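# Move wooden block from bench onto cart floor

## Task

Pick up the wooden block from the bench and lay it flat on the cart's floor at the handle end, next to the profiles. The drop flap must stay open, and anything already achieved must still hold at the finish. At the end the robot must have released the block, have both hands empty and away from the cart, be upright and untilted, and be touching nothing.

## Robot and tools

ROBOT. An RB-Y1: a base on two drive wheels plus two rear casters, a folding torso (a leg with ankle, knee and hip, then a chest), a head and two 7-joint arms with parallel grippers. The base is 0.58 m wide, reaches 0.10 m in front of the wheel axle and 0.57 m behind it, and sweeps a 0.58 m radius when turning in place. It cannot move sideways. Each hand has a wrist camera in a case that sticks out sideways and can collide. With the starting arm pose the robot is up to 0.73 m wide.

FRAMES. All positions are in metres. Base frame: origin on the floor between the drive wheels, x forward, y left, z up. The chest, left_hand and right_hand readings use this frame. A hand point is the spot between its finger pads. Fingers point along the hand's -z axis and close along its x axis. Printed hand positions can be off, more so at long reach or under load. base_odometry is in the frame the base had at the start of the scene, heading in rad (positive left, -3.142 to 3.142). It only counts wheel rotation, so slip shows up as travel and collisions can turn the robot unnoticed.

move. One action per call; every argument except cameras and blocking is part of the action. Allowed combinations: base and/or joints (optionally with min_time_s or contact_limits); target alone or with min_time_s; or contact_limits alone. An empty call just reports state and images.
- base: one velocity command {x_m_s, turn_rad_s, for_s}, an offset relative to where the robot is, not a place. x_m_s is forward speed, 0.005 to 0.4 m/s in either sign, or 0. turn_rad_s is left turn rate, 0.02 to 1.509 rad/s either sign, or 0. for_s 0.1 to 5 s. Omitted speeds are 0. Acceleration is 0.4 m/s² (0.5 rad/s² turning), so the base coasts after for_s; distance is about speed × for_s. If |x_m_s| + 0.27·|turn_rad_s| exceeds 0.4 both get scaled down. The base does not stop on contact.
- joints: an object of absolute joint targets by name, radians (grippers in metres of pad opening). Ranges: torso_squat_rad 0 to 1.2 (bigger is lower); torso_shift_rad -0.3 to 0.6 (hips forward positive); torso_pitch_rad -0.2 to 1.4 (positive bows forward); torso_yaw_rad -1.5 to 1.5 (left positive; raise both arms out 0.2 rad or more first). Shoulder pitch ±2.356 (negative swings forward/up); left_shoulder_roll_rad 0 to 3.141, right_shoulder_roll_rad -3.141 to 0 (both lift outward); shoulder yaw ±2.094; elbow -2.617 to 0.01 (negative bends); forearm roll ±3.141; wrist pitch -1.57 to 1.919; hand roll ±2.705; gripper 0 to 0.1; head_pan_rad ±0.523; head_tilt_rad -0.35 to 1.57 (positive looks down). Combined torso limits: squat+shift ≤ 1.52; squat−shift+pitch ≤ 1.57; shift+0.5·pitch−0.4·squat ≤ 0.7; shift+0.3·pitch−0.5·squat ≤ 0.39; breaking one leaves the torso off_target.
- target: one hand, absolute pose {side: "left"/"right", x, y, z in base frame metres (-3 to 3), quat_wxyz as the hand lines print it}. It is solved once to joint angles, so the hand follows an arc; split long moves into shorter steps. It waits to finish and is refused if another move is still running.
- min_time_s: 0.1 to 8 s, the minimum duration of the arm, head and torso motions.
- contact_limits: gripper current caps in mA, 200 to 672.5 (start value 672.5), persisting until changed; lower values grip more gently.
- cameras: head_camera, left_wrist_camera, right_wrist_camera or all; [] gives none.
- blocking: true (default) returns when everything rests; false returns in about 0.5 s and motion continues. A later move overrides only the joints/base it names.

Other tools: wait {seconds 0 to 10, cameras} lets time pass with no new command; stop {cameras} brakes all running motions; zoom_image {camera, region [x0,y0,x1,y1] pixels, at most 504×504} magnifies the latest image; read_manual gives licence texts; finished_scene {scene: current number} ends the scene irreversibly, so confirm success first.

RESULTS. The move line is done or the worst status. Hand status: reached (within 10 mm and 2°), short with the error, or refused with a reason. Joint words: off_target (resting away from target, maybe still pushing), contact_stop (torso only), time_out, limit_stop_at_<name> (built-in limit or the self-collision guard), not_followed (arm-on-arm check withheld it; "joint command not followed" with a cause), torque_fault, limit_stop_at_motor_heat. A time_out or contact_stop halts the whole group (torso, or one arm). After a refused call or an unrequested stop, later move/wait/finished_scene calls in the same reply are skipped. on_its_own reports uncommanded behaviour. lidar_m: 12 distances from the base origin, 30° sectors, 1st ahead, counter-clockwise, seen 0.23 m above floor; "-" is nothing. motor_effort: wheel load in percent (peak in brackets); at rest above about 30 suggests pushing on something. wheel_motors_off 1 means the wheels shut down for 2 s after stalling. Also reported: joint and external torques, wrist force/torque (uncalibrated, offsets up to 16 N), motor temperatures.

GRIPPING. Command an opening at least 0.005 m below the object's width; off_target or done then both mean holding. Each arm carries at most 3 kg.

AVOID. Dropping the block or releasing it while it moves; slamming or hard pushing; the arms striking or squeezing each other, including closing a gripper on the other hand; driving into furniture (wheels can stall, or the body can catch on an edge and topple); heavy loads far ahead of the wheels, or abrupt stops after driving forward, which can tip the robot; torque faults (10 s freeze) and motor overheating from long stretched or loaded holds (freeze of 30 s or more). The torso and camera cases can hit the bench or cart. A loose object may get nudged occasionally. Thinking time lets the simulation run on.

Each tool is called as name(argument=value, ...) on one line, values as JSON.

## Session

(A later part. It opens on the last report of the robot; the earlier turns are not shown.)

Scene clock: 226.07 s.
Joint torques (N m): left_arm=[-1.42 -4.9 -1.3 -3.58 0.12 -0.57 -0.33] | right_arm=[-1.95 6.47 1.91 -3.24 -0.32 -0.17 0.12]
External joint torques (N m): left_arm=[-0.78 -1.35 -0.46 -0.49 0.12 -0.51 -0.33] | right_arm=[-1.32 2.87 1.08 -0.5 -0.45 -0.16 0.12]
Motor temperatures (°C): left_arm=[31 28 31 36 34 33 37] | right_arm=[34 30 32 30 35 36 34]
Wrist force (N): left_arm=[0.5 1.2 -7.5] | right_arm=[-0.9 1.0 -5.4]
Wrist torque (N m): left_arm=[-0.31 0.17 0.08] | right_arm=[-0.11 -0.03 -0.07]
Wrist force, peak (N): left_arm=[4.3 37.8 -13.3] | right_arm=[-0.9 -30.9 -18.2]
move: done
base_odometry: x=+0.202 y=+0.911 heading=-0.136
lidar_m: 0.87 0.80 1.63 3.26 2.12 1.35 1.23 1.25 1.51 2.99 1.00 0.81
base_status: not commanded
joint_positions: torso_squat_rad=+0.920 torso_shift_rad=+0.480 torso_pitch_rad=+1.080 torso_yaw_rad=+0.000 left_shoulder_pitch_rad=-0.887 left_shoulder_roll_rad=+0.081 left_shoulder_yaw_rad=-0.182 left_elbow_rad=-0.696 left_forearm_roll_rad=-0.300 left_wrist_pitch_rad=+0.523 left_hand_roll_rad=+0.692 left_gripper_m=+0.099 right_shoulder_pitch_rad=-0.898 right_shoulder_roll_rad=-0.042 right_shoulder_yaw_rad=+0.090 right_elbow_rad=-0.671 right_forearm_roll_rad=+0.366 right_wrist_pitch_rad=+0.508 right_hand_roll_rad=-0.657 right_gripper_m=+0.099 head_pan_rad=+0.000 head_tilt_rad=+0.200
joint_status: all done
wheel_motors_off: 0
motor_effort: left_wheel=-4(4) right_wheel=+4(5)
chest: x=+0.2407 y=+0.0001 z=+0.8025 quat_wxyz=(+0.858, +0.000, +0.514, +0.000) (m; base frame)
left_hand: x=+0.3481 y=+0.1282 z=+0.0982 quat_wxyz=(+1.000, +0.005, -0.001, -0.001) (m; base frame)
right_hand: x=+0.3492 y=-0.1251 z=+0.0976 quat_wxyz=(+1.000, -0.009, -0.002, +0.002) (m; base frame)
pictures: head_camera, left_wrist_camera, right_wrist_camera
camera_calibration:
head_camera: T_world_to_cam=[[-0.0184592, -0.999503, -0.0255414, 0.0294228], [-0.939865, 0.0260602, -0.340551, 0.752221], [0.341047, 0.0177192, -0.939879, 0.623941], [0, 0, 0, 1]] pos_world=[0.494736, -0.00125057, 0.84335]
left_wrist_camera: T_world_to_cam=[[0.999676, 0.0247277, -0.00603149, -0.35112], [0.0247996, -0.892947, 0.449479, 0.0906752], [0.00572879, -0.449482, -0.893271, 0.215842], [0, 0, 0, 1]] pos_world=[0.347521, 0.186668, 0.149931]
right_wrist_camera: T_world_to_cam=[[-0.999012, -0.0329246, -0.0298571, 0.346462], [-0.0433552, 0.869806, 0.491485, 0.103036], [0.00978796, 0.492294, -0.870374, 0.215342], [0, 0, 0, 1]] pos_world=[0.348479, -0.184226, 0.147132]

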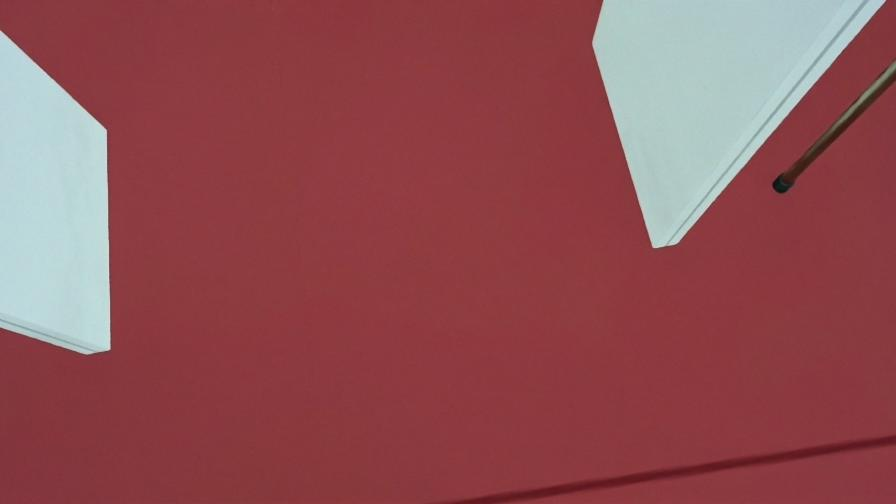

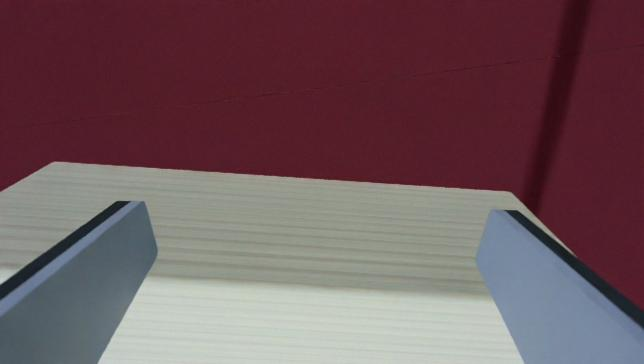

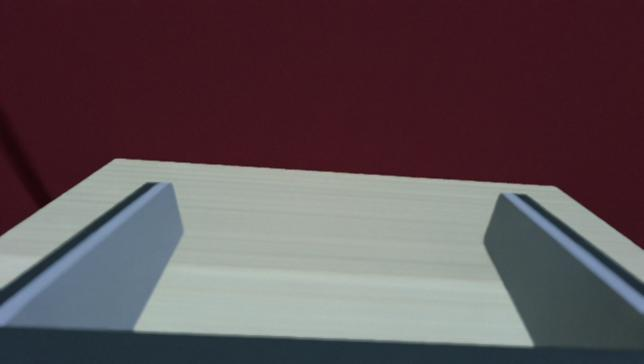

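move(joints={"left_shoulder_roll_rad":0.13,"right_shoulder_roll_rad":-0.09}, cameras=[])

move(joints={"torso_squat_rad":1.0,"torso_shift_rad":0.517}, cameras=[])

move(joints={"left_shoulder_roll_rad":0.085,"right_shoulder_roll_rad":-0.045}, min_time_s=1.0, cameras=[])

move(joints={"left_shoulder_roll_rad":0.072,"right_shoulder_roll_rad":-0.032}, min_time_s=0.8, cameras=["left_wrist_camera","right_wrist_camera"])

Scene clock: 231.20 s.
Joint torques (N m): left_arm=[-1.48 -3.24 -0.36 -3.31 0.06 -0.53 -0.37] | right_arm=[-1.29 3.86 0.96 -2.97 -0.21 -0.02 0.36]
External joint torques (N m): left_arm=[-0.91 -1.01 0.16 -0.28 0.1 -0.5 -0.37] | right_arm=[-0.73 1.56 0.42 -0.24 -0.38 -0.05 0.36]
Motor temperatures (°C): left_arm=[31 28 31 36 34 32 37] | right_arm=[34 30 32 30 35 36 34]
Wrist force (N): left_arm=[0.7 1.2 -8.7] | right_arm=[-1.2 1.6 -5.1]
Wrist torque (N m): left_arm=[-0.30 0.19 0.13] | right_arm=[-0.13 -0.03 -0.08]
Wrist force, peak (N): left_arm=[0.7 1.2 -8.7] | right_arm=[-0.7 1.2 -5.9]
move: done
base_odometry: x=+0.202 y=+0.911 heading=-0.136
lidar_m: 0.87 0.79 1.64 3.26 2.13 1.36 1.22 1.25 1.52 2.97 1.01 0.81
base_status: not commanded
joint_positions: torso_squat_rad=+0.920 torso_shift_rad=+0.480 torso_pitch_rad=+1.080 torso_yaw_rad=+0.000 left_shoulder_pitch_rad=-0.887 left_shoulder_roll_rad=+0.130 left_shoulder_yaw_rad=-0.182 left_elbow_rad=-0.697 left_forearm_roll_rad=-0.300 left_wrist_pitch_rad=+0.522 left_hand_roll_rad=+0.692 left_gripper_m=+0.099 right_shoulder_pitch_rad=-0.898 right_shoulder_roll_rad=-0.090 right_shoulder_yaw_rad=+0.090 right_elbow_rad=-0.671 right_forearm_roll_rad=+0.366 right_wrist_pitch_rad=+0.508 right_hand_roll_rad=-0.657 right_gripper_m=+0.099 head_pan_rad=+0.000 head_tilt_rad=+0.200
joint_status: all done
wheel_motors_off: 0
motor_effort: left_wheel=-4(5) right_wheel=+3(5)
chest: x=+0.2407 y=+0.0001 z=+0.8025 quat_wxyz=(+0.858, +0.000, +0.514, +0.000) (m; base frame)
left_hand: x=+0.3571 y=+0.1619 z=+0.0953 quat_wxyz=(+1.000, +0.028, -0.008, -0.006) (m; base frame)
right_hand: x=+0.3582 y=-0.1587 z=+0.0946 quat_wxyz=(+0.999, -0.032, -0.009, +0.007) (m; base frame)
pictures: none
No camera images: "cameras" was empty.

Scene clock: 232.27 s.
Joint torques (N m): left_arm=[-0.68 -3.46 -0.26 -3.08 0.1 -0.41 -0.27] | right_arm=[-0.73 3.87 0.33 -2.82 -0.13 0.14 0.19]
External joint torques (N m): left_arm=[-0.11 -1.23 0.26 -0.05 0.14 -0.39 -0.27] | right_arm=[-0.17 1.57 -0.21 -0.09 -0.29 0.11 0.19]
Motor temperatures (°C): left_arm=[31 28 31 36 34 32 37] | right_arm=[34 30 32 30 35 36 34]
Wrist force (N): left_arm=[0.7 0.7 -7.3] | right_arm=[-1.3 2.1 -4.9]
Wrist torque (N m): left_arm=[-0.24 0.16 0.04] | right_arm=[-0.22 -0.04 -0.07]
Wrist force, peak (N): left_arm=[0.8 1.5 -8.8] | right_arm=[-0.8 1.3 -5.9]
move: done
base_odometry: x=+0.202 y=+0.911 heading=-0.136
lidar_m: 0.87 0.80 1.63 3.27 2.14 1.34 1.23 1.24 1.53 2.98 1.04 0.79
base_status: not commanded
joint_positions: torso_squat_rad=+1.000 torso_shift_rad=+0.517 torso_pitch_rad=+1.080 torso_yaw_rad=+0.000 left_shoulder_pitch_rad=-0.887 left_shoulder_roll_rad=+0.130 left_shoulder_yaw_rad=-0.182 left_elbow_rad=-0.697 left_forearm_roll_rad=-0.300 left_wrist_pitch_rad=+0.522 left_hand_roll_rad=+0.692 left_gripper_m=+0.099 right_shoulder_pitch_rad=-0.898 right_shoulder_roll_rad=-0.090 right_shoulder_yaw_rad=+0.090 right_elbow_rad=-0.671 right_forearm_roll_rad=+0.366 right_wrist_pitch_rad=+0.508 right_hand_roll_rad=-0.657 right_gripper_m=+0.099 head_pan_rad=+0.000 head_tilt_rad=+0.200
joint_status: all done
wheel_motors_off: 0
motor_effort: left_wheel=-4(5) right_wheel=+5(7)
chest: x=+0.2319 y=+0.0001 z=+0.7551 quat_wxyz=(+0.858, +0.000, +0.514, +0.000) (m; base frame)
left_hand: x=+0.3482 y=+0.1618 z=+0.0480 quat_wxyz=(+1.000, +0.028, -0.008, -0.006) (m; base frame)
right_hand: x=+0.3494 y=-0.1587 z=+0.0473 quat_wxyz=(+0.999, -0.031, -0.009, +0.007) (m; base frame)
pictures: none
No camera images: "cameras" was empty.

Scene clock: 233.57 s.
Joint torques (N m): left_arm=[-10.25 -20.13 -2.89 -10.48 3.05 -4.64 1.32] | right_arm=[-1.07 25.83 4.97 -2.79 -1.29 -1.86 1.01]
External joint torques (N m): left_arm=[-9.7 -16.8 -2.1 -7.43 3.05 -4.59 1.32] | right_arm=[-0.46 22.48 4.18 -0.05 -1.43 -1.86 1.01]
Motor temperatures (°C): left_arm=[31 28 31 36 34 33 37] | right_arm=[34 30 32 30 35 36 34]
Wrist force (N): left_arm=[-6.4 27.5 -15.6] | right_arm=[9.5 -26.0 -13.6]
Wrist torque (N m): left_arm=[-0.83 -0.48 -1.52] | right_arm=[0.54 0.67 -1.46]
Wrist force, peak (N): left_arm=[-8.1 28.7 -17.4] | right_arm=[9.2 -25.8 -14.3]
move: done
base_odometry: x=+0.202 y=+0.911 heading=-0.136
lidar_m: 0.88 0.81 1.63 3.26 2.14 1.35 1.23 1.25 1.52 2.97 1.03 0.81
base_status: not commanded
joint_positions: torso_squat_rad=+1.000 torso_shift_rad=+0.517 torso_pitch_rad=+1.080 torso_yaw_rad=+0.000 left_shoulder_pitch_rad=-0.884 left_shoulder_roll_rad=+0.089 left_shoulder_yaw_rad=-0.181 left_elbow_rad=-0.695 left_forearm_roll_rad=-0.301 left_wrist_pitch_rad=+0.524 left_hand_roll_rad=+0.692 left_gripper_m=+0.099 right_shoulder_pitch_rad=-0.898 right_shoulder_roll_rad=-0.050 right_shoulder_yaw_rad=+0.089 right_elbow_rad=-0.671 right_forearm_roll_rad=+0.366 right_wrist_pitch_rad=+0.508 right_hand_roll_rad=-0.657 right_gripper_m=+0.099 head_pan_rad=+0.000 head_tilt_rad=+0.200
joint_status: all done
wheel_motors_off: 0
motor_effort: left_wheel=-5(5) right_wheel=+5(6)
chest: x=+0.2319 y=+0.0000 z=+0.7551 quat_wxyz=(+0.858, +0.000, +0.514, +0.000) (m; base frame)
left_hand: x=+0.3382 y=+0.1346 z=+0.0500 quat_wxyz=(+1.000, +0.010, +0.000, -0.002) (m; base frame)
right_hand: x=+0.3421 y=-0.1315 z=+0.0496 quat_wxyz=(+1.000, -0.013, -0.003, +0.002) (m; base frame)
pictures: none
No camera images: "cameras" was empty.

Scene clock: 234.67 s.
Joint torques (N m): left_arm=[-21.19 -40.05 -8.26 -18.6 6.72 -10.05 2.63] | right_arm=[-1.6 50.43 11.73 -3.09 -3.7 -4.61 1.58]
External joint torques (N m): left_arm=[-20.73 -36.52 -7.42 -15.6 6.72 -10.01 2.63] | right_arm=[-0.98 46.9 10.91 -0.35 -3.83 -4.61 1.58]
Motor temperatures (°C): left_arm=[31 28 31 36 34 33 37] | right_arm=[34 31 32 30 35 36 34]
Wrist force (N): left_arm=[-13.6 60.2 -18.3] | right_arm=[15.2 -57.4 -17.5]
Wrist torque (N m): left_arm=[-1.60 -1.11 -2.87] | right_arm=[1.37 0.60 -2.03]
Wrist force, peak (N): left_arm=[-13.6 60.2 -18.3] | right_arm=[16.0 -57.7 -17.0]
move: done
base_odometry: x=+0.202 y=+0.911 heading=-0.136
lidar_m: 0.88 0.80 1.63 3.26 2.13 1.35 1.23 1.24 1.52 2.98 1.03 0.81
base_status: not commanded
joint_positions: torso_squat_rad=+1.000 torso_shift_rad=+0.517 torso_pitch_rad=+1.080 torso_yaw_rad=+0.000 left_shoulder_pitch_rad=-0.882 left_shoulder_roll_rad=+0.081 left_shoulder_yaw_rad=-0.180 left_elbow_rad=-0.693 left_forearm_roll_rad=-0.302 left_wrist_pitch_rad=+0.525 left_hand_roll_rad=+0.692 left_gripper_m=+0.099 right_shoulder_pitch_rad=-0.898 right_shoulder_roll_rad=-0.044 right_shoulder_yaw_rad=+0.088 right_elbow_rad=-0.671 right_forearm_roll_rad=+0.366 right_wrist_pitch_rad=+0.509 right_hand_roll_rad=-0.657 right_gripper_m=+0.099 head_pan_rad=+0.000 head_tilt_rad=+0.200
joint_status: all done
wheel_motors_off: 0
motor_effort: left_wheel=-4(5) right_wheel=+4(6)
chest: x=+0.2319 y=+0.0000 z=+0.7550 quat_wxyz=(+0.858, +0.000, +0.514, +0.000) (m; base frame)
left_hand: x=+0.3339 y=+0.1307 z=+0.0501 quat_wxyz=(+1.000, +0.008, +0.004, -0.001) (m; base frame)
right_hand: x=+0.3406 y=-0.1273 z=+0.0500 quat_wxyz=(+1.000, -0.010, -0.002, +0.001) (m; base frame)
pictures: left_wrist_camera, right_wrist_camera
camera_calibration:
left_wrist_camera: T_world_to_cam=[[0.999577, 0.0245046, -0.0156424, -0.336703], [0.0289043, -0.895347, 0.44443, 0.114066], [-0.00311483, -0.444694, -0.895677, 0.176508], [0, 0, 0, 1]] pos_world=[0.333814, 0.188872, 0.102133]
right_wrist_camera: T_world_to_cam=[[-0.999075, -0.0313848, -0.0294125, 0.336547], [-0.0417604, 0.871572, 0.488486, 0.127835], [0.0103041, 0.489263, -0.872076, 0.174508], [0, 0, 0, 1]] pos_world=[0.339776, -0.186235, 0.0996371]

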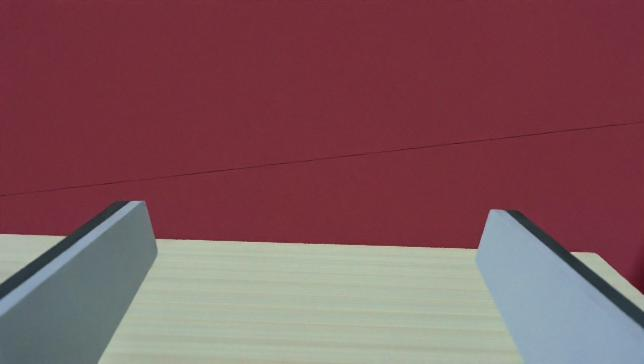

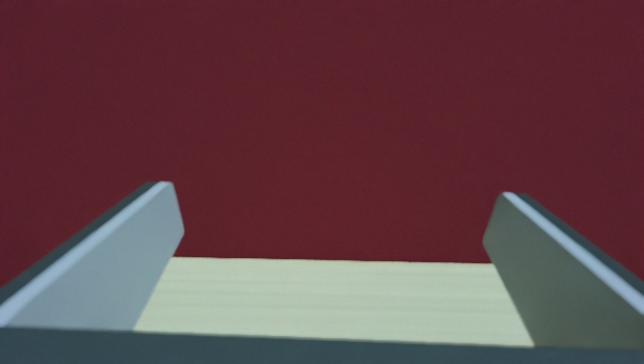

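move(joints={"torso_squat_rad":0.94,"torso_shift_rad":0.49}, min_time_s=2.0, cameras=["left_wrist_camera","right_wrist_camera"])

Scene clock: 238.93 s.
Joint torques (N m): left_arm=[-21.51 -39.77 -8.02 -19.49 6.79 -10.47 2.63] | right_arm=[-2.1 50.45 11.82 -3.91 -3.92 -4.87 1.69]
External joint torques (N m): left_arm=[-21.07 -36.24 -7.18 -16.5 6.78 -10.44 2.63] | right_arm=[-1.5 46.91 11 -1.18 -4.05 -4.86 1.69]
Motor temperatures (°C): left_arm=[31 29 31 36 34 33 37] | right_arm=[34 32 32 30 35 36 34]
Wrist force (N): left_arm=[-13.0 57.7 -20.2] | right_arm=[14.6 -55.7 -18.2]
Wrist torque (N m): left_arm=[-1.40 -0.53 -2.72] | right_arm=[1.27 0.72 -1.90]
Wrist force, peak (N): left_arm=[-13.8 60.7 -17.8] | right_arm=[15.5 -57.9 -17.4]
move: done
base_odometry: x=+0.202 y=+0.911 heading=-0.136
lidar_m: 0.87 0.80 1.62 3.24 2.12 1.35 1.23 1.24 1.52 2.98 1.00 0.80
base_status: not commanded
joint_positions: torso_squat_rad=+0.940 torso_shift_rad=+0.490 torso_pitch_rad=+1.081 torso_yaw_rad=+0.000 left_shoulder_pitch_rad=-0.881 left_shoulder_roll_rad=+0.081 left_shoulder_yaw_rad=-0.180 left_elbow_rad=-0.692 left_forearm_roll_rad=-0.302 left_wrist_pitch_rad=+0.525 left_hand_roll_rad=+0.692 left_gripper_m=+0.099 right_shoulder_pitch_rad=-0.898 right_shoulder_roll_rad=-0.043 right_shoulder_yaw_rad=+0.088 right_elbow_rad=-0.671 right_forearm_roll_rad=+0.366 right_wrist_pitch_rad=+0.509 right_hand_roll_rad=-0.657 right_gripper_m=+0.099 head_pan_rad=+0.000 head_tilt_rad=+0.200
joint_status: all done
wheel_motors_off: 0
motor_effort: left_wheel=-4(5) right_wheel=+4(7)
chest: x=+0.2394 y=+0.0001 z=+0.7904 quat_wxyz=(+0.858, +0.000, +0.514, +0.000) (m; base frame)
left_hand: x=+0.3409 y=+0.1308 z=+0.0854 quat_wxyz=(+1.000, +0.008, +0.004, -0.001) (m; base frame)
right_hand: x=+0.3476 y=-0.1273 z=+0.0852 quat_wxyz=(+1.000, -0.010, -0.001, +0.001) (m; base frame)
pictures: left_wrist_camera, right_wrist_camera
camera_calibration:
left_wrist_camera: T_world_to_cam=[[0.999563, 0.0245453, -0.016444, -0.343043], [0.0292967, -0.895406, 0.444286, 0.0981618], [-0.00381895, -0.444573, -0.895734, 0.208417], [0, 0, 0, 1]] pos_world=[0.340813, 0.188972, 0.137434]
right_wrist_camera: T_world_to_cam=[[-0.999098, -0.0313742, -0.0286021, 0.344477], [-0.0413536, 0.871635, 0.488407, 0.110764], [0.00960724, 0.48915, -0.872147, 0.205453], [0, 0, 0, 1]] pos_world=[0.346773, -0.186236, 0.13494]

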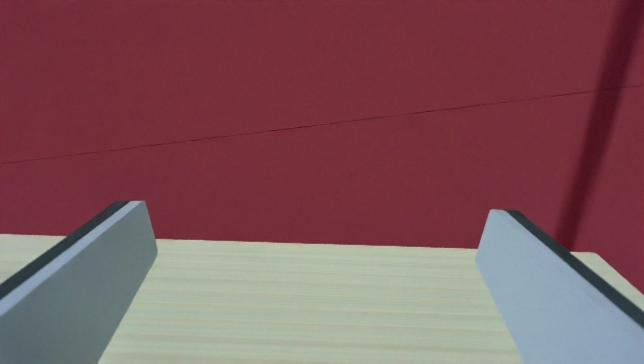

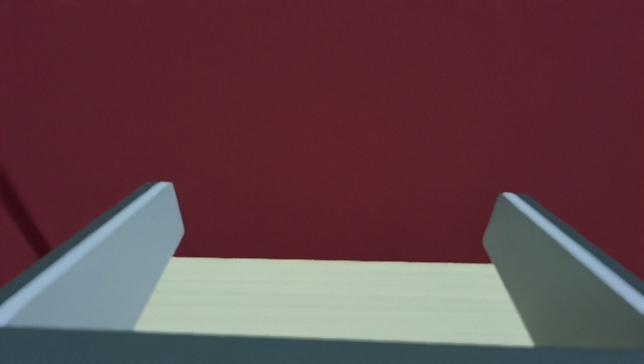

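move(base={"x_m_s": -0.25, "for_s": 1.6}, joints={"torso_squat_rad":0.5,"torso_shift_rad":0.3,"torso_pitch_rad":0.8}, min_time_s=3, cameras=["head_camera"])

move(joints={"torso_squat_rad":0.1,"torso_shift_rad":0.1,"torso_pitch_rad":0.4,"head_tilt_rad":0.6}, min_time_s=2.5, cameras=["head_camera","left_wrist_camera"])

Scene clock: 245.97 s.
Joint torques (N m): left_arm=[-31.17 -36.88 -7.19 -23.48 6.51 -11.2 2.84] | right_arm=[-12.29 46.49 11.41 -8.03 -3.68 -5.73 1.61]
External joint torques (N m): left_arm=[-23.59 -35.32 -7.04 -17.97 6.67 -10.74 2.85] | right_arm=[-4.68 44.94 10.99 -2.82 -4 -5.31 1.6]
Motor temperatures (°C): left_arm=[31 29 32 37 34 34 37] | right_arm=[34 33 32 30 36 37 34]
Wrist force (N): left_arm=[-18.8 57.8 -20.8] | right_arm=[9.9 -54.6 -18.2]
Wrist torque (N m): left_arm=[-1.49 -0.85 -3.01] | right_arm=[1.27 0.92 -1.79]
Wrist force, peak (N): left_arm=[-19.0 58.8 -19.8] | right_arm=[14.8 -56.1 -19.3]
move: done
base_odometry: x=-0.195 y=+0.966 heading=-0.137
lidar_m: 1.21 1.14 2.12 4.19 1.44 0.91 0.83 0.84 1.04 2.02 1.65 1.32
base_status: done (sent for 1.6 of 1.6 s)
joint_positions: torso_squat_rad=+0.500 torso_shift_rad=+0.300 torso_pitch_rad=+0.801 torso_yaw_rad=+0.000 left_shoulder_pitch_rad=-0.881 left_shoulder_roll_rad=+0.081 left_shoulder_yaw_rad=-0.180 left_elbow_rad=-0.692 left_forearm_roll_rad=-0.302 left_wrist_pitch_rad=+0.525 left_hand_roll_rad=+0.692 left_gripper_m=+0.099 right_shoulder_pitch_rad=-0.897 right_shoulder_roll_rad=-0.043 right_shoulder_yaw_rad=+0.088 right_elbow_rad=-0.670 right_forearm_roll_rad=+0.366 right_wrist_pitch_rad=+0.509 right_hand_roll_rad=-0.657 right_gripper_m=+0.099 head_pan_rad=+0.000 head_tilt_rad=+0.200
joint_status: all done
wheel_motors_off: 0
motor_effort: left_wheel=-12(28) right_wheel=+13(29)
chest: x=+0.1758 y=+0.0001 z=+1.0828 quat_wxyz=(+0.921, +0.000, +0.390, +0.000) (m; base frame)
left_hand: x=+0.4675 y=+0.1308 z=+0.4330 quat_wxyz=(+0.991, +0.008, -0.135, +0.000) (m; base frame)
right_hand: x=+0.4739 y=-0.1272 z=+0.4347 quat_wxyz=(+0.990, -0.010, -0.140, -0.001) (m; base frame)
pictures: head_camera
camera_calibration:
head_camera: T_world_to_cam=[[-0.0107045, -0.999503, -0.0296399, 0.0384595], [-0.809537, 0.0260621, -0.58649, 1.03012], [0.586971, 0.0177166, -0.809414, 0.724958], [0, 0, 0, 1]] pos_world=[0.408805, -0.00125056, 1.19209]

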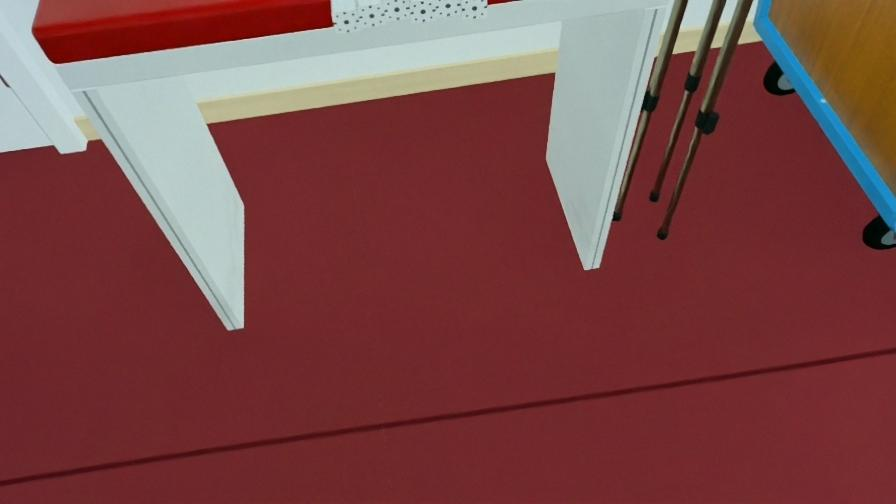

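Scene clock: 249.50 s.
Joint torques (N m): left_arm=[-16.35 -0.23 0.39 -8.57 -0.07 -1.55 0.2] | right_arm=[-18.29 1.21 0.81 -8.98 0.08 -1.1 -0.31]
External joint torques (N m): left_arm=[0.45 -1.49 -0.43 -0.15 0.29 -0.53 0.24] | right_arm=[-1.77 2.4 0.96 -0.93 -0.47 -0.13 -0.34]
Motor temperatures (°C): left_arm=[31 29 32 37 35 34 37] | right_arm=[34 33 32 30 36 37 34]
Wrist force (N): left_arm=[-4.1 1.8 -6.5] | right_arm=[-4.2 1.6 -4.0]
Wrist torque (N m): left_arm=[-0.37 -0.14 0.13] | right_arm=[-0.20 -0.13 -0.09]
Wrist force, peak (N): left_arm=[-24.9 58.9 -16.6] | right_arm=[9.7 -55.2 -18.5]
move: done
base_odometry: x=-0.195 y=+0.966 heading=-0.137
lidar_m: 1.21 1.16 2.11 4.19 1.45 0.91 0.83 0.84 1.04 2.01 1.66 1.32
base_status: not commanded
joint_positions: torso_squat_rad=+0.100 torso_shift_rad=+0.100 torso_pitch_rad=+0.400 torso_yaw_rad=+0.000 left_shoulder_pitch_rad=-0.887 left_shoulder_roll_rad=+0.072 left_shoulder_yaw_rad=-0.182 left_elbow_rad=-0.697 left_forearm_roll_rad=-0.300 left_wrist_pitch_rad=+0.522 left_hand_roll_rad=+0.692 left_gripper_m=+0.099 right_shoulder_pitch_rad=-0.898 right_shoulder_roll_rad=-0.032 right_shoulder_yaw_rad=+0.090 right_elbow_rad=-0.671 right_forearm_roll_rad=+0.366 right_wrist_pitch_rad=+0.508 right_hand_roll_rad=-0.657 right_gripper_m=+0.099 head_pan_rad=+0.000 head_tilt_rad=+0.600
joint_status: all done
wheel_motors_off: 0
motor_effort: left_wheel=-12(20) right_wheel=+14(21)
chest: x=-0.0380 y=+0.0001 z=+1.2585 quat_wxyz=(+0.980, +0.000, +0.199, +0.000) (m; base frame)
left_hand: x=+0.4868 y=+0.1220 z=+0.7781 quat_wxyz=(+0.943, +0.001, -0.334, +0.000) (m; base frame)
right_hand: x=+0.4879 y=-0.1187 z=+0.7782 quat_wxyz=(+0.942, -0.004, -0.334, -0.001) (m; base frame)
pictures: head_camera, left_wrist_camera
camera_calibration:
head_camera: T_world_to_cam=[[-0.0105429, -0.999504, -0.0296704, 0.0423988], [-0.809164, 0.0259606, -0.587009, 0.942227], [0.587489, 0.0178194, -0.809036, 1.07008], [0, 0, 0, 1]] pos_world=[0.134205, -0.00115112, 1.42008]
left_wrist_camera: T_world_to_cam=[[0.782538, 0.0265104, 0.622038, -0.86871], [-0.266054, -0.889039, 0.372592, -0.022904], [0.562893, -0.457063, -0.688654, 0.390084], [0, 0, 0, 1]] pos_world=[0.45413, 0.180961, 0.817537]

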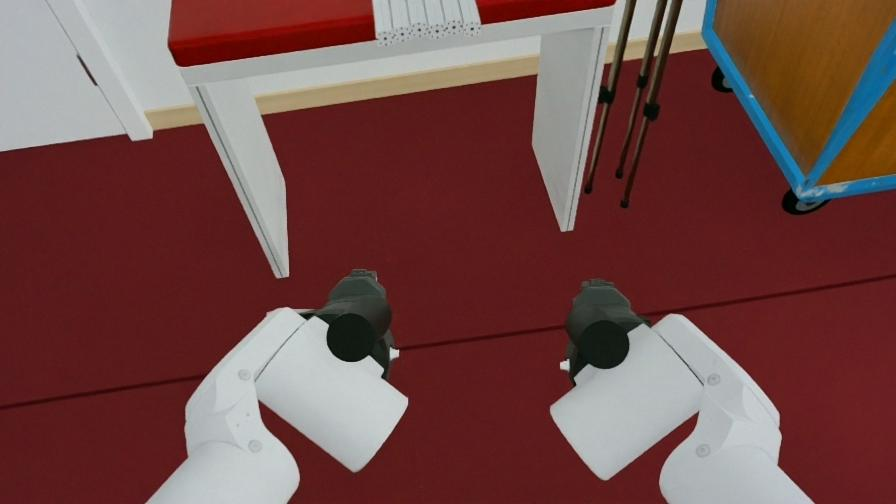

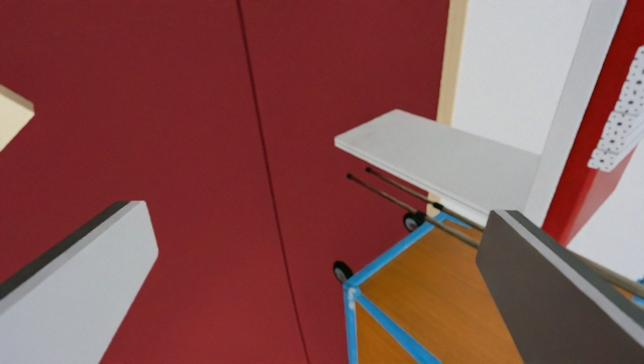

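move(joints={"head_tilt_rad":0.95,"left_shoulder_roll_rad":0.25,"right_shoulder_roll_rad":-0.21}, cameras=["head_camera","left_wrist_camera","right_wrist_camera"])

Scene clock: 253.30 s.
Joint torques (N m): left_arm=[-16.53 3.37 2.07 -7.86 -0.48 -1.16 0.27] | right_arm=[-18.67 -3.64 -1.09 -8.8 0.5 -0.9 -0.18]
External joint torques (N m): left_arm=[0.73 -2.3 0.2 0.15 0.01 -0.29 0.31] | right_arm=[-1.69 1.89 0.06 -0.98 -0.16 -0.06 -0.21]
Motor temperatures (°C): left_arm=[31 29 32 37 34 34 37] | right_arm=[34 33 32 30 36 37 34]
Wrist force (N): left_arm=[-3.3 0.6 -6.5] | right_arm=[-4.5 2.8 -3.7]
Wrist torque (N m): left_arm=[-0.27 -0.04 0.11] | right_arm=[-0.28 -0.19 -0.09]
Wrist force, peak (N): left_arm=[-3.8 0.3 -7.6] | right_arm=[-4.9 3.3 -4.1]
move: done
base_odometry: x=-0.195 y=+0.966 heading=-0.137
lidar_m: 1.20 1.14 2.12 4.19 1.46 0.91 0.83 0.85 1.04 2.02 1.66 1.33
base_status: not commanded
joint_positions: torso_squat_rad=+0.100 torso_shift_rad=+0.100 torso_pitch_rad=+0.400 torso_yaw_rad=+0.000 left_shoulder_pitch_rad=-0.887 left_shoulder_roll_rad=+0.250 left_shoulder_yaw_rad=-0.182 left_elbow_rad=-0.697 left_forearm_roll_rad=-0.300 left_wrist_pitch_rad=+0.522 left_hand_roll_rad=+0.692 left_gripper_m=+0.099 right_shoulder_pitch_rad=-0.898 right_shoulder_roll_rad=-0.210 right_shoulder_yaw_rad=+0.090 right_elbow_rad=-0.671 right_forearm_roll_rad=+0.366 right_wrist_pitch_rad=+0.508 right_hand_roll_rad=-0.657 right_gripper_m=+0.099 head_pan_rad=+0.000 head_tilt_rad=+0.950
joint_status: all done
wheel_motors_off: 0
motor_effort: left_wheel=-12(14) right_wheel=+13(15)
chest: x=-0.0380 y=+0.0001 z=+1.2585 quat_wxyz=(+0.980, +0.000, +0.199, +0.000) (m; base frame)
left_hand: x=+0.5154 y=+0.2447 z=+0.7965 quat_wxyz=(+0.931, +0.086, -0.355, +0.010) (m; base frame)
right_hand: x=+0.5170 y=-0.2418 z=+0.7965 quat_wxyz=(+0.930, -0.089, -0.355, -0.011) (m; base frame)
pictures: head_camera, left_wrist_camera, right_wrist_camera
camera_calibration:
head_camera: T_world_to_cam=[[-0.0202007, -0.999503, -0.0241901, 0.0351316], [-0.961364, 0.0260623, -0.274044, 0.502502], [0.274538, 0.0177196, -0.961413, 1.3075], [0, 0, 0, 1]] pos_world=[0.124839, -0.00115057, 1.3956]
left_wrist_camera: T_world_to_cam=[[0.751682, -0.0145901, 0.659365, -0.909549], [-0.210539, -0.952754, 0.218935, 0.196271], [0.625018, -0.303392, -0.71924, 0.397496], [0, 0, 0, 1]] pos_world=[0.476572, 0.294324, 0.842649]
right_wrist_camera: T_world_to_cam=[[-0.731886, -0.0753308, -0.67725, 0.898335], [-0.289599, 0.934036, 0.209069, 0.236149], [0.616826, 0.349145, -0.705424, 0.399565], [0, 0, 0, 1]] pos_world=[0.479405, -0.292406, 0.840888]

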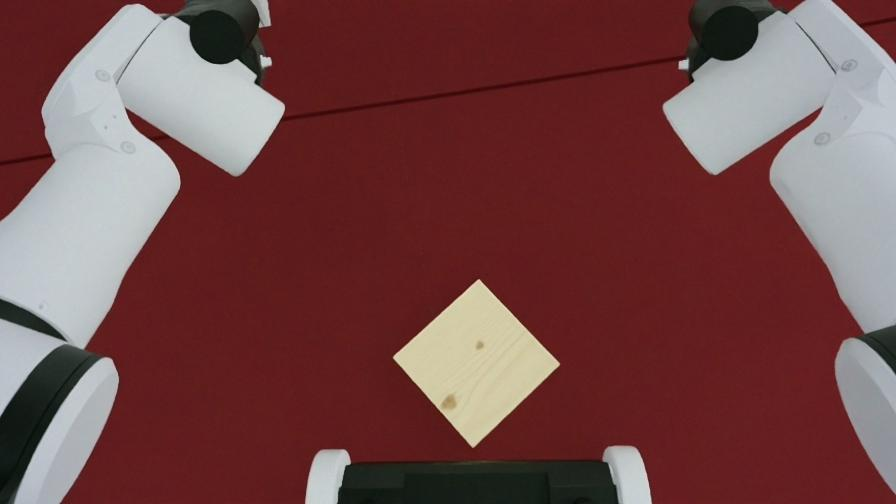

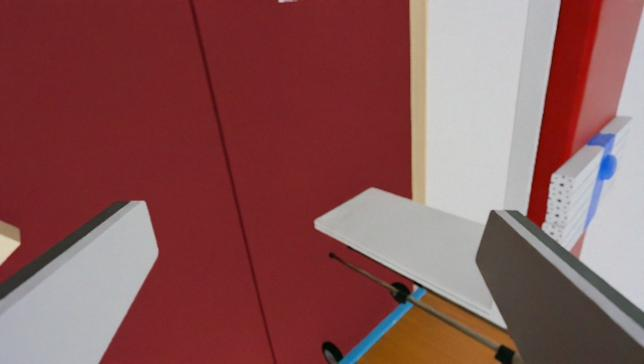

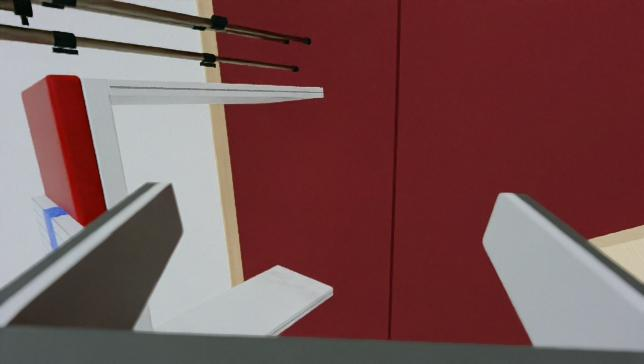

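move(base={"x_m_s": -0.2, "turn_rad_s": -0.435, "for_s": 3.8}, joints={"torso_pitch_rad":0.9,"head_tilt_rad":0.2}, cameras=["head_camera"])

Scene clock: 273.27 s.
Joint torques (N m): left_arm=[-4.97 1.16 1.37 -4.31 -0.29 -0.43 0.31] | right_arm=[-5.43 -0.82 -0.27 -4.55 0.28 -0.04 -0.24]
External joint torques (N m): left_arm=[0.29 -1.22 0.64 0.14 -0.05 -0.24 0.32] | right_arm=[-0.26 1.45 0.21 -0.29 -0.1 0.12 -0.25]
Motor temperatures (°C): left_arm=[31 29 31 37 34 33 37] | right_arm=[34 32 32 31 35 36 34]
Wrist force (N): left_arm=[-1.1 1.4 -7.5] | right_arm=[-1.5 3.1 -5.3]
Wrist torque (N m): left_arm=[-0.36 0.03 0.12] | right_arm=[-0.28 -0.04 -0.10]
Wrist force, peak (N): left_arm=[-2.0 1.0 -8.4] | right_arm=[-2.1 3.7 -5.5]
move: done
base_odometry: x=-0.624 y=+1.491 heading=-1.789
lidar_m: 0.84 2.73 1.82 1.55 2.12 2.47 4.08 0.85 0.50 0.42 0.40 0.48
base_status: done (sent for 3.8 of 3.8 s)
joint_positions: torso_squat_rad=+0.100 torso_shift_rad=+0.100 torso_pitch_rad=+0.900 torso_yaw_rad=+0.000 left_shoulder_pitch_rad=-0.887 left_shoulder_roll_rad=+0.250 left_shoulder_yaw_rad=-0.182 left_elbow_rad=-0.697 left_forearm_roll_rad=-0.300 left_wrist_pitch_rad=+0.522 left_hand_roll_rad=+0.692 left_gripper_m=+0.099 right_shoulder_pitch_rad=-0.898 right_shoulder_roll_rad=-0.210 right_shoulder_yaw_rad=+0.090 right_elbow_rad=-0.671 right_forearm_roll_rad=+0.366 right_wrist_pitch_rad=+0.508 right_hand_roll_rad=-0.657 right_gripper_m=+0.099 head_pan_rad=+0.000 head_tilt_rad=+0.200
joint_status: all done
wheel_motors_off: 0
motor_effort: left_wheel=+18(42) right_wheel=-5(45)
chest: x=+0.0839 y=+0.0000 z=+1.1659 quat_wxyz=(+0.900, +0.000, +0.435, +0.000) (m; base frame)
left_hand: x=+0.3481 y=+0.2444 z=+0.4952 quat_wxyz=(+0.990, +0.086, -0.113, -0.012) (m; base frame)
right_hand: x=+0.3496 y=-0.2416 z=+0.4944 quat_wxyz=(+0.989, -0.089, -0.114, +0.011) (m; base frame)
pictures: head_camera
camera_calibration:
head_camera: T_world_to_cam=[[-0.0135383, -0.999502, -0.028519, 0.038863], [-0.863684, 0.0260611, -0.50336, 0.911976], [0.503852, 0.0178167, -0.863606, 0.916403], [0, 0, 0, 1]] pos_world=[0.326453, -0.00125082, 1.25157]

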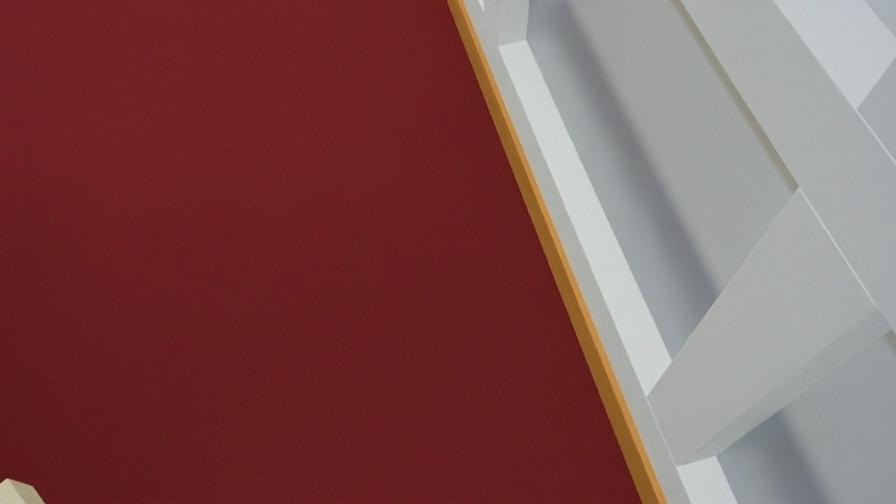

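move(base={"x_m_s": -0.3, "for_s": 1.2}, cameras=[])

move(base={"turn_rad_s": 0.603, "for_s": 1.33334}, cameras=[])

move(base={"x_m_s": 0.3, "for_s": 1.2}, joints={"torso_pitch_rad":1.08,"head_tilt_rad":0}, cameras=["head_camera"])

Scene clock: 278.83 s.
Joint torques (N m): left_arm=[-5.54 1.51 1.28 -4.31 -0.25 -0.46 0.21] | right_arm=[-5.45 -0.81 -0.28 -4.55 0.29 -0.17 -0.27]
External joint torques (N m): left_arm=[-0.28 -0.88 0.55 0.14 -0.01 -0.27 0.22] | right_arm=[-0.27 1.45 0.2 -0.29 -0.09 -0.01 -0.28]
Motor temperatures (°C): left_arm=[31 29 31 36 34 33 37] | right_arm=[34 31 32 30 35 36 34]
Wrist force (N): left_arm=[-1.3 1.0 -7.9] | right_arm=[-1.7 3.1 -5.2]
Wrist torque (N m): left_arm=[-0.29 0.04 0.13] | right_arm=[-0.28 0.00 -0.08]
Wrist force, peak (N): left_arm=[-0.7 0.9 -8.4] | right_arm=[-1.7 3.2 -5.7]
move: done
base_odometry: x=-0.546 y=+1.843 heading=-1.789
lidar_m: 1.03 2.54 1.97 1.54 2.04 2.39 3.73 1.03 0.61 0.50 0.50 0.58
base_status: done (sent for 1.2 of 1.2 s)
joint_positions: torso_squat_rad=+0.100 torso_shift_rad=+0.100 torso_pitch_rad=+0.900 torso_yaw_rad=+0.000 left_shoulder_pitch_rad=-0.887 left_shoulder_roll_rad=+0.250 left_shoulder_yaw_rad=-0.182 left_elbow_rad=-0.697 left_forearm_roll_rad=-0.300 left_wrist_pitch_rad=+0.522 left_hand_roll_rad=+0.692 left_gripper_m=+0.099 right_shoulder_pitch_rad=-0.899 right_shoulder_roll_rad=-0.210 right_shoulder_yaw_rad=+0.090 right_elbow_rad=-0.671 right_forearm_roll_rad=+0.366 right_wrist_pitch_rad=+0.508 right_hand_roll_rad=-0.657 right_gripper_m=+0.099 head_pan_rad=+0.000 head_tilt_rad=+0.200
joint_status: not commanded
wheel_motors_off: 0
motor_effort: left_wheel=-3(24) right_wheel=+3(37)
chest: x=+0.0839 y=+0.0000 z=+1.1659 quat_wxyz=(+0.900, +0.000, +0.435, +0.000) (m; base frame)
left_hand: x=+0.3480 y=+0.2444 z=+0.4952 quat_wxyz=(+0.990, +0.086, -0.113, -0.012) (m; base frame)
right_hand: x=+0.3496 y=-0.2416 z=+0.4944 quat_wxyz=(+0.989, -0.089, -0.114, +0.011) (m; base frame)
pictures: none
No camera images: "cameras" was empty.

Scene clock: 281.73 s.
Joint torques (N m): left_arm=[-5.34 1.35 1.25 -4.28 -0.38 -0.5 0.26] | right_arm=[-5.45 -0.42 -0.54 -4.46 0.21 -0.07 -0.22]
External joint torques (N m): left_arm=[-0.08 -1.03 0.51 0.17 -0.13 -0.31 0.27] | right_arm=[-0.27 1.85 -0.07 -0.21 -0.17 0.08 -0.23]
Motor temperatures (°C): left_arm=[31 29 31 36 34 33 37] | right_arm=[34 31 32 30 35 36 34]
Wrist force (N): left_arm=[-0.9 1.3 -7.5] | right_arm=[-1.5 2.8 -5.1]
Wrist torque (N m): left_arm=[-0.33 0.09 0.10] | right_arm=[-0.22 0.02 -0.08]
Wrist force, peak (N): left_arm=[-0.7 1.8 -8.2] | right_arm=[-1.5 3.0 -5.9]
move: done
base_odometry: x=-0.546 y=+1.843 heading=-0.986
lidar_m: 2.12 1.53 2.03 2.14 3.01 1.81 0.71 0.54 0.51 0.54 0.73 2.20
base_status: done (sent for 1.33 of 1.33 s)
joint_positions: torso_squat_rad=+0.100 torso_shift_rad=+0.100 torso_pitch_rad=+0.900 torso_yaw_rad=+0.000 left_shoulder_pitch_rad=-0.887 left_shoulder_roll_rad=+0.250 left_shoulder_yaw_rad=-0.182 left_elbow_rad=-0.697 left_forearm_roll_rad=-0.300 left_wrist_pitch_rad=+0.522 left_hand_roll_rad=+0.692 left_gripper_m=+0.099 right_shoulder_pitch_rad=-0.899 right_shoulder_roll_rad=-0.210 right_shoulder_yaw_rad=+0.090 right_elbow_rad=-0.671 right_forearm_roll_rad=+0.366 right_wrist_pitch_rad=+0.508 right_hand_roll_rad=-0.657 right_gripper_m=+0.099 head_pan_rad=+0.000 head_tilt_rad=+0.200
joint_status: not commanded
wheel_motors_off: 0
motor_effort: left_wheel=-3(23) right_wheel=+15(37)
chest: x=+0.0839 y=+0.0001 z=+1.1659 quat_wxyz=(+0.900, +0.000, +0.435, +0.000) (m; base frame)
left_hand: x=+0.3480 y=+0.2444 z=+0.4952 quat_wxyz=(+0.990, +0.086, -0.113, -0.012) (m; base frame)
right_hand: x=+0.3496 y=-0.2416 z=+0.4944 quat_wxyz=(+0.989, -0.089, -0.114, +0.011) (m; base frame)
pictures: none
No camera images: "cameras" was empty.

Scene clock: 284.03 s.
Joint torques (N m): left_arm=[-0.26 0.08 0.92 -2.69 -0.17 -0.15 0.34] | right_arm=[0.05 0.1 -0.29 -2.54 0.06 0.21 -0.24]
External joint torques (N m): left_arm=[0.18 -0.93 0.66 0.14 -0.03 -0.22 0.34] | right_arm=[0.5 1.01 -0.09 0.12 -0.19 0.09 -0.25]
Motor temperatures (°C): left_arm=[31 29 31 36 34 33 37] | right_arm=[34 31 32 30 35 36 34]
Wrist force (N): left_arm=[0.0 0.3 -8.1] | right_arm=[0.0 3.1 -4.8]
Wrist torque (N m): left_arm=[-0.22 0.08 0.09] | right_arm=[-0.27 0.13 -0.07]
Wrist force, peak (N): left_arm=[0.1 0.5 -8.7] | right_arm=[-1.1 3.2 -5.7]
move: done
base_odometry: x=-0.347 y=+1.543 heading=-0.986
lidar_m: 1.85 1.29 1.28 1.94 2.73 2.48 0.98 0.73 0.70 0.74 1.02 3.05
base_status: done (sent for 1.2 of 1.2 s)
joint_positions: torso_squat_rad=+0.100 torso_shift_rad=+0.100 torso_pitch_rad=+1.080 torso_yaw_rad=+0.000 left_shoulder_pitch_rad=-0.887 left_shoulder_roll_rad=+0.250 left_shoulder_yaw_rad=-0.182 left_elbow_rad=-0.697 left_forearm_roll_rad=-0.300 left_wrist_pitch_rad=+0.522 left_hand_roll_rad=+0.692 left_gripper_m=+0.099 right_shoulder_pitch_rad=-0.899 right_shoulder_roll_rad=-0.210 right_shoulder_yaw_rad=+0.090 right_elbow_rad=-0.671 right_forearm_roll_rad=+0.366 right_wrist_pitch_rad=+0.508 right_hand_roll_rad=-0.657 right_gripper_m=+0.099 head_pan_rad=+0.000 head_tilt_rad=+0.000
joint_status: all done
wheel_motors_off: 0
motor_effort: left_wheel=-1(31) right_wheel=+0(47)
chest: x=+0.1145 y=+0.0001 z=+1.1194 quat_wxyz=(+0.858, +0.000, +0.514, +0.000) (m; base frame)
left_hand: x=+0.2542 y=+0.2444 z=+0.4122 quat_wxyz=(+0.996, +0.085, -0.024, -0.019) (m; base frame)
right_hand: x=+0.2557 y=-0.2415 z=+0.4111 quat_wxyz=(+0.996, -0.088, -0.025, +0.019) (m; base frame)
pictures: head_camera
camera_calibration:
head_camera: T_world_to_cam=[[-0.0129683, -0.999501, -0.028786, 0.0374025], [-0.853493, 0.0260631, -0.520453, 0.930353], [0.520944, 0.0178193, -0.853405, 0.80737], [0, 0, 0, 1]] pos_world=[0.37394, -0.00125082, 1.1743]

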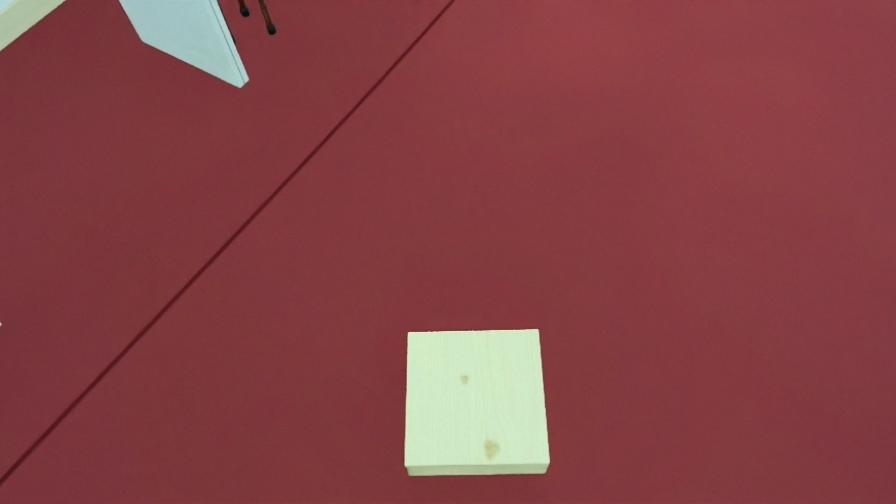

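move(base={"x_m_s": 0.25, "for_s": 1.6}, cameras=[])

move(joints={"torso_squat_rad":1.0,"torso_shift_rad":0.517,"left_shoulder_roll_rad":0.16,"right_shoulder_roll_rad":-0.12}, min_time_s=3.5, cameras=["left_wrist_camera","right_wrist_camera"])

move(joints={"left_shoulder_roll_rad":0.087,"right_shoulder_roll_rad":-0.047}, min_time_s=1.5, cameras=["left_wrist_camera","right_wrist_camera"])

Scene clock: 289.13 s.
Joint torques (N m): left_arm=[-0.39 0.2 0.77 -2.68 -0.21 -0.22 0.29] | right_arm=[0.29 0.3 -0.12 -2.54 0.09 0.43 -0.35]
External joint torques (N m): left_arm=[0.06 -0.82 0.51 0.16 -0.07 -0.3 0.29] | right_arm=[0.74 1.2 0.08 0.12 -0.16 0.32 -0.35]
Motor temperatures (°C): left_arm=[31 28 31 36 34 33 37] | right_arm=[34 31 32 30 35 36 34]
Wrist force (N): left_arm=[0.3 1.2 -7.9] | right_arm=[-0.2 3.0 -5.4]
Wrist torque (N m): left_arm=[-0.39 0.16 0.08] | right_arm=[-0.27 0.10 -0.08]
Wrist force, peak (N): left_arm=[0.2 1.0 -8.7] | right_arm=[-0.2 3.4 -5.9]
move: done
base_odometry: x=-0.126 y=+1.209 heading=-0.986
lidar_m: 1.46 1.25 1.04 1.71 2.43 3.24 1.28 0.95 0.91 0.96 1.32 3.97
base_status: done (sent for 1.6 of 1.6 s)
joint_positions: torso_squat_rad=+0.100 torso_shift_rad=+0.100 torso_pitch_rad=+1.080 torso_yaw_rad=+0.000 left_shoulder_pitch_rad=-0.887 left_shoulder_roll_rad=+0.250 left_shoulder_yaw_rad=-0.182 left_elbow_rad=-0.697 left_forearm_roll_rad=-0.300 left_wrist_pitch_rad=+0.522 left_hand_roll_rad=+0.692 left_gripper_m=+0.099 right_shoulder_pitch_rad=-0.899 right_shoulder_roll_rad=-0.210 right_shoulder_yaw_rad=+0.090 right_elbow_rad=-0.671 right_forearm_roll_rad=+0.366 right_wrist_pitch_rad=+0.508 right_hand_roll_rad=-0.657 right_gripper_m=+0.099 head_pan_rad=+0.000 head_tilt_rad=+0.000
joint_status: not commanded
wheel_motors_off: 0
motor_effort: left_wheel=+0(24) right_wheel=+2(23)
chest: x=+0.1145 y=+0.0001 z=+1.1194 quat_wxyz=(+0.858, +0.000, +0.514, +0.000) (m; base frame)
left_hand: x=+0.2542 y=+0.2444 z=+0.4122 quat_wxyz=(+0.996, +0.085, -0.024, -0.019) (m; base frame)
right_hand: x=+0.2557 y=-0.2415 z=+0.4112 quat_wxyz=(+0.996, -0.088, -0.025, +0.019) (m; base frame)
pictures: none
No camera images: "cameras" was empty.

Scene clock: 292.97 s.
Joint torques (N m): left_arm=[-0.65 -2.85 0.15 -2.75 -0.05 -0.28 0.23] | right_arm=[-0.01 4.05 0.3 -2.35 0.1 0.2 -0.36]
External joint torques (N m): left_arm=[-0.12 -1.43 0.48 0.24 0.02 -0.28 0.23] | right_arm=[0.52 2.55 -0.05 0.37 -0.09 0.16 -0.37]
Motor temperatures (°C): left_arm=[31 28 31 36 34 33 37] | right_arm=[34 31 32 30 35 36 34]
Wrist force (N): left_arm=[0.0 0.4 -8.0] | right_arm=[-0.5 2.1 -5.7]
Wrist torque (N m): left_arm=[-0.21 0.07 0.12] | right_arm=[-0.19 0.09 -0.09]
Wrist force, peak (N): left_arm=[1.1 1.2 -8.6] | right_arm=[-0.7 2.5 -6.2]
move: done
base_odometry: x=-0.126 y=+1.209 heading=-0.986
lidar_m: 1.45 1.25 1.04 1.72 2.43 3.24 1.26 0.95 0.92 0.95 1.34 4.01
base_status: not commanded
joint_positions: torso_squat_rad=+1.000 torso_shift_rad=+0.517 torso_pitch_rad=+1.080 torso_yaw_rad=+0.000 left_shoulder_pitch_rad=-0.887 left_shoulder_roll_rad=+0.160 left_shoulder_yaw_rad=-0.182 left_elbow_rad=-0.697 left_forearm_roll_rad=-0.300 left_wrist_pitch_rad=+0.522 left_hand_roll_rad=+0.692 left_gripper_m=+0.099 right_shoulder_pitch_rad=-0.899 right_shoulder_roll_rad=-0.120 right_shoulder_yaw_rad=+0.091 right_elbow_rad=-0.671 right_forearm_roll_rad=+0.366 right_wrist_pitch_rad=+0.508 right_hand_roll_rad=-0.657 right_gripper_m=+0.099 head_pan_rad=+0.000 head_tilt_rad=+0.000
joint_status: all done
wheel_motors_off: 0
motor_effort: left_wheel=-3(3) right_wheel=+3(5)
chest: x=+0.2319 y=+0.0000 z=+0.7551 quat_wxyz=(+0.858, +0.000, +0.514, +0.000) (m; base frame)
left_hand: x=+0.3539 y=+0.1826 z=+0.0470 quat_wxyz=(+0.999, +0.042, -0.012, -0.010) (m; base frame)
right_hand: x=+0.3554 y=-0.1796 z=+0.0462 quat_wxyz=(+0.999, -0.046, -0.013, +0.010) (m; base frame)
pictures: left_wrist_camera, right_wrist_camera
camera_calibration:
left_wrist_camera: T_world_to_cam=[[0.99984, 0.00705297, 0.0164429, -0.356524], [0.000228959, -0.923992, 0.382412, 0.179672], [0.0178902, -0.382347, -0.923845, 0.179435], [0, 0, 0, 1]] pos_world=[0.353215, 0.237137, 0.102924]
right_wrist_camera: T_world_to_cam=[[-0.997457, -0.0523191, -0.0483902, 0.34604], [-0.0679564, 0.902788, 0.424683, 0.19369], [0.0214671, 0.426891, -0.904048, 0.183035], [0, 0, 0, 1]] pos_world=[0.354393, -0.234893, 0.0999603]

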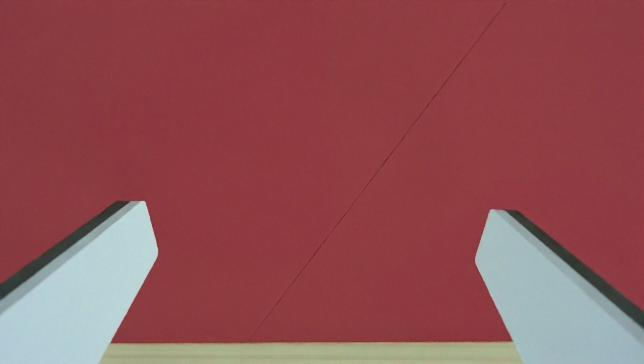

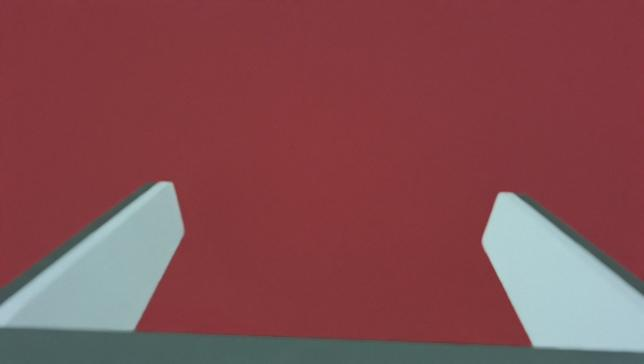

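Scene clock: 294.77 s.
Joint torques (N m): left_arm=[-3.28 -16.72 -3.11 -5.21 1.89 -2.14 0.34] | right_arm=[-0.06 18.98 3.07 -2.57 -0.85 -1.41 0.5]
External joint torques (N m): left_arm=[-2.68 -13.42 -2.31 -2.13 1.9 -2.09 0.34] | right_arm=[0.57 15.62 2.29 0.17 -0.99 -1.41 0.5]
Motor temperatures (°C): left_arm=[31 28 31 36 34 33 37] | right_arm=[34 31 32 30 35 36 34]
Wrist force (N): left_arm=[2.0 21.4 -12.3] | right_arm=[5.0 -17.3 -9.8]
Wrist torque (N m): left_arm=[-0.75 -0.30 -0.30] | right_arm=[0.32 0.40 -0.92]
Wrist force, peak (N): left_arm=[1.4 22.6 -11.6] | right_arm=[4.6 -17.5 -10.6]
move: done
base_odometry: x=-0.126 y=+1.209 heading=-0.986
lidar_m: 1.44 1.25 1.04 1.69 2.42 3.23 1.28 0.93 0.91 0.97 1.34 4.01
base_status: not commanded
joint_positions: torso_squat_rad=+1.000 torso_shift_rad=+0.517 torso_pitch_rad=+1.080 torso_yaw_rad=+0.000 left_shoulder_pitch_rad=-0.886 left_shoulder_roll_rad=+0.090 left_shoulder_yaw_rad=-0.181 left_elbow_rad=-0.696 left_forearm_roll_rad=-0.301 left_wrist_pitch_rad=+0.523 left_hand_roll_rad=+0.692 left_gripper_m=+0.099 right_shoulder_pitch_rad=-0.899 right_shoulder_roll_rad=-0.051 right_shoulder_yaw_rad=+0.090 right_elbow_rad=-0.671 right_forearm_roll_rad=+0.366 right_wrist_pitch_rad=+0.508 right_hand_roll_rad=-0.657 right_gripper_m=+0.099 head_pan_rad=+0.000 head_tilt_rad=+0.000
joint_status: all done
wheel_motors_off: 0
motor_effort: left_wheel=-2(3) right_wheel=+3(5)
chest: x=+0.2319 y=+0.0000 z=+0.7551 quat_wxyz=(+0.858, +0.000, +0.514, +0.000) (m; base frame)
left_hand: x=+0.3403 y=+0.1348 z=+0.0501 quat_wxyz=(+1.000, +0.010, -0.002, -0.002) (m; base frame)
right_hand: x=+0.3423 y=-0.1314 z=+0.0496 quat_wxyz=(+1.000, -0.013, -0.003, +0.003) (m; base frame)
pictures: left_wrist_camera, right_wrist_camera
camera_calibration:
left_wrist_camera: T_world_to_cam=[[0.999731, 0.0227757, -0.0044514, -0.343664], [0.022403, -0.897145, 0.441168, 0.120241], [0.00605436, -0.441149, -0.897413, 0.174941], [0, 0, 0, 1]] pos_world=[0.339819, 0.192876, 0.102419]
right_wrist_camera: T_world_to_cam=[[-0.998869, -0.0348812, -0.0323103, 0.337689], [-0.0461686, 0.873966, 0.48379, 0.133814], [0.0113629, 0.484735, -0.874588, 0.175351], [0, 0, 0, 1]] pos_world=[0.341493, -0.190168, 0.0995333]

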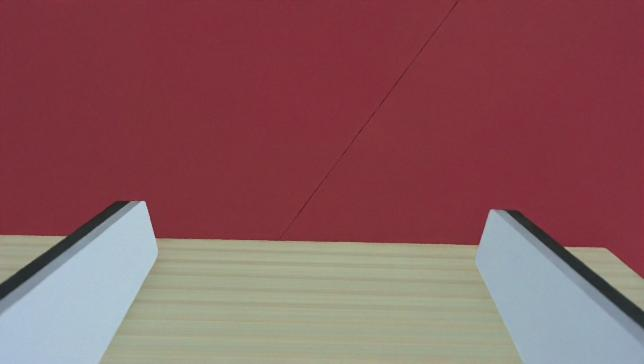

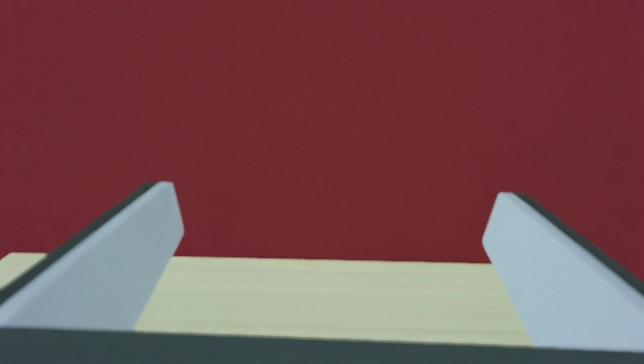

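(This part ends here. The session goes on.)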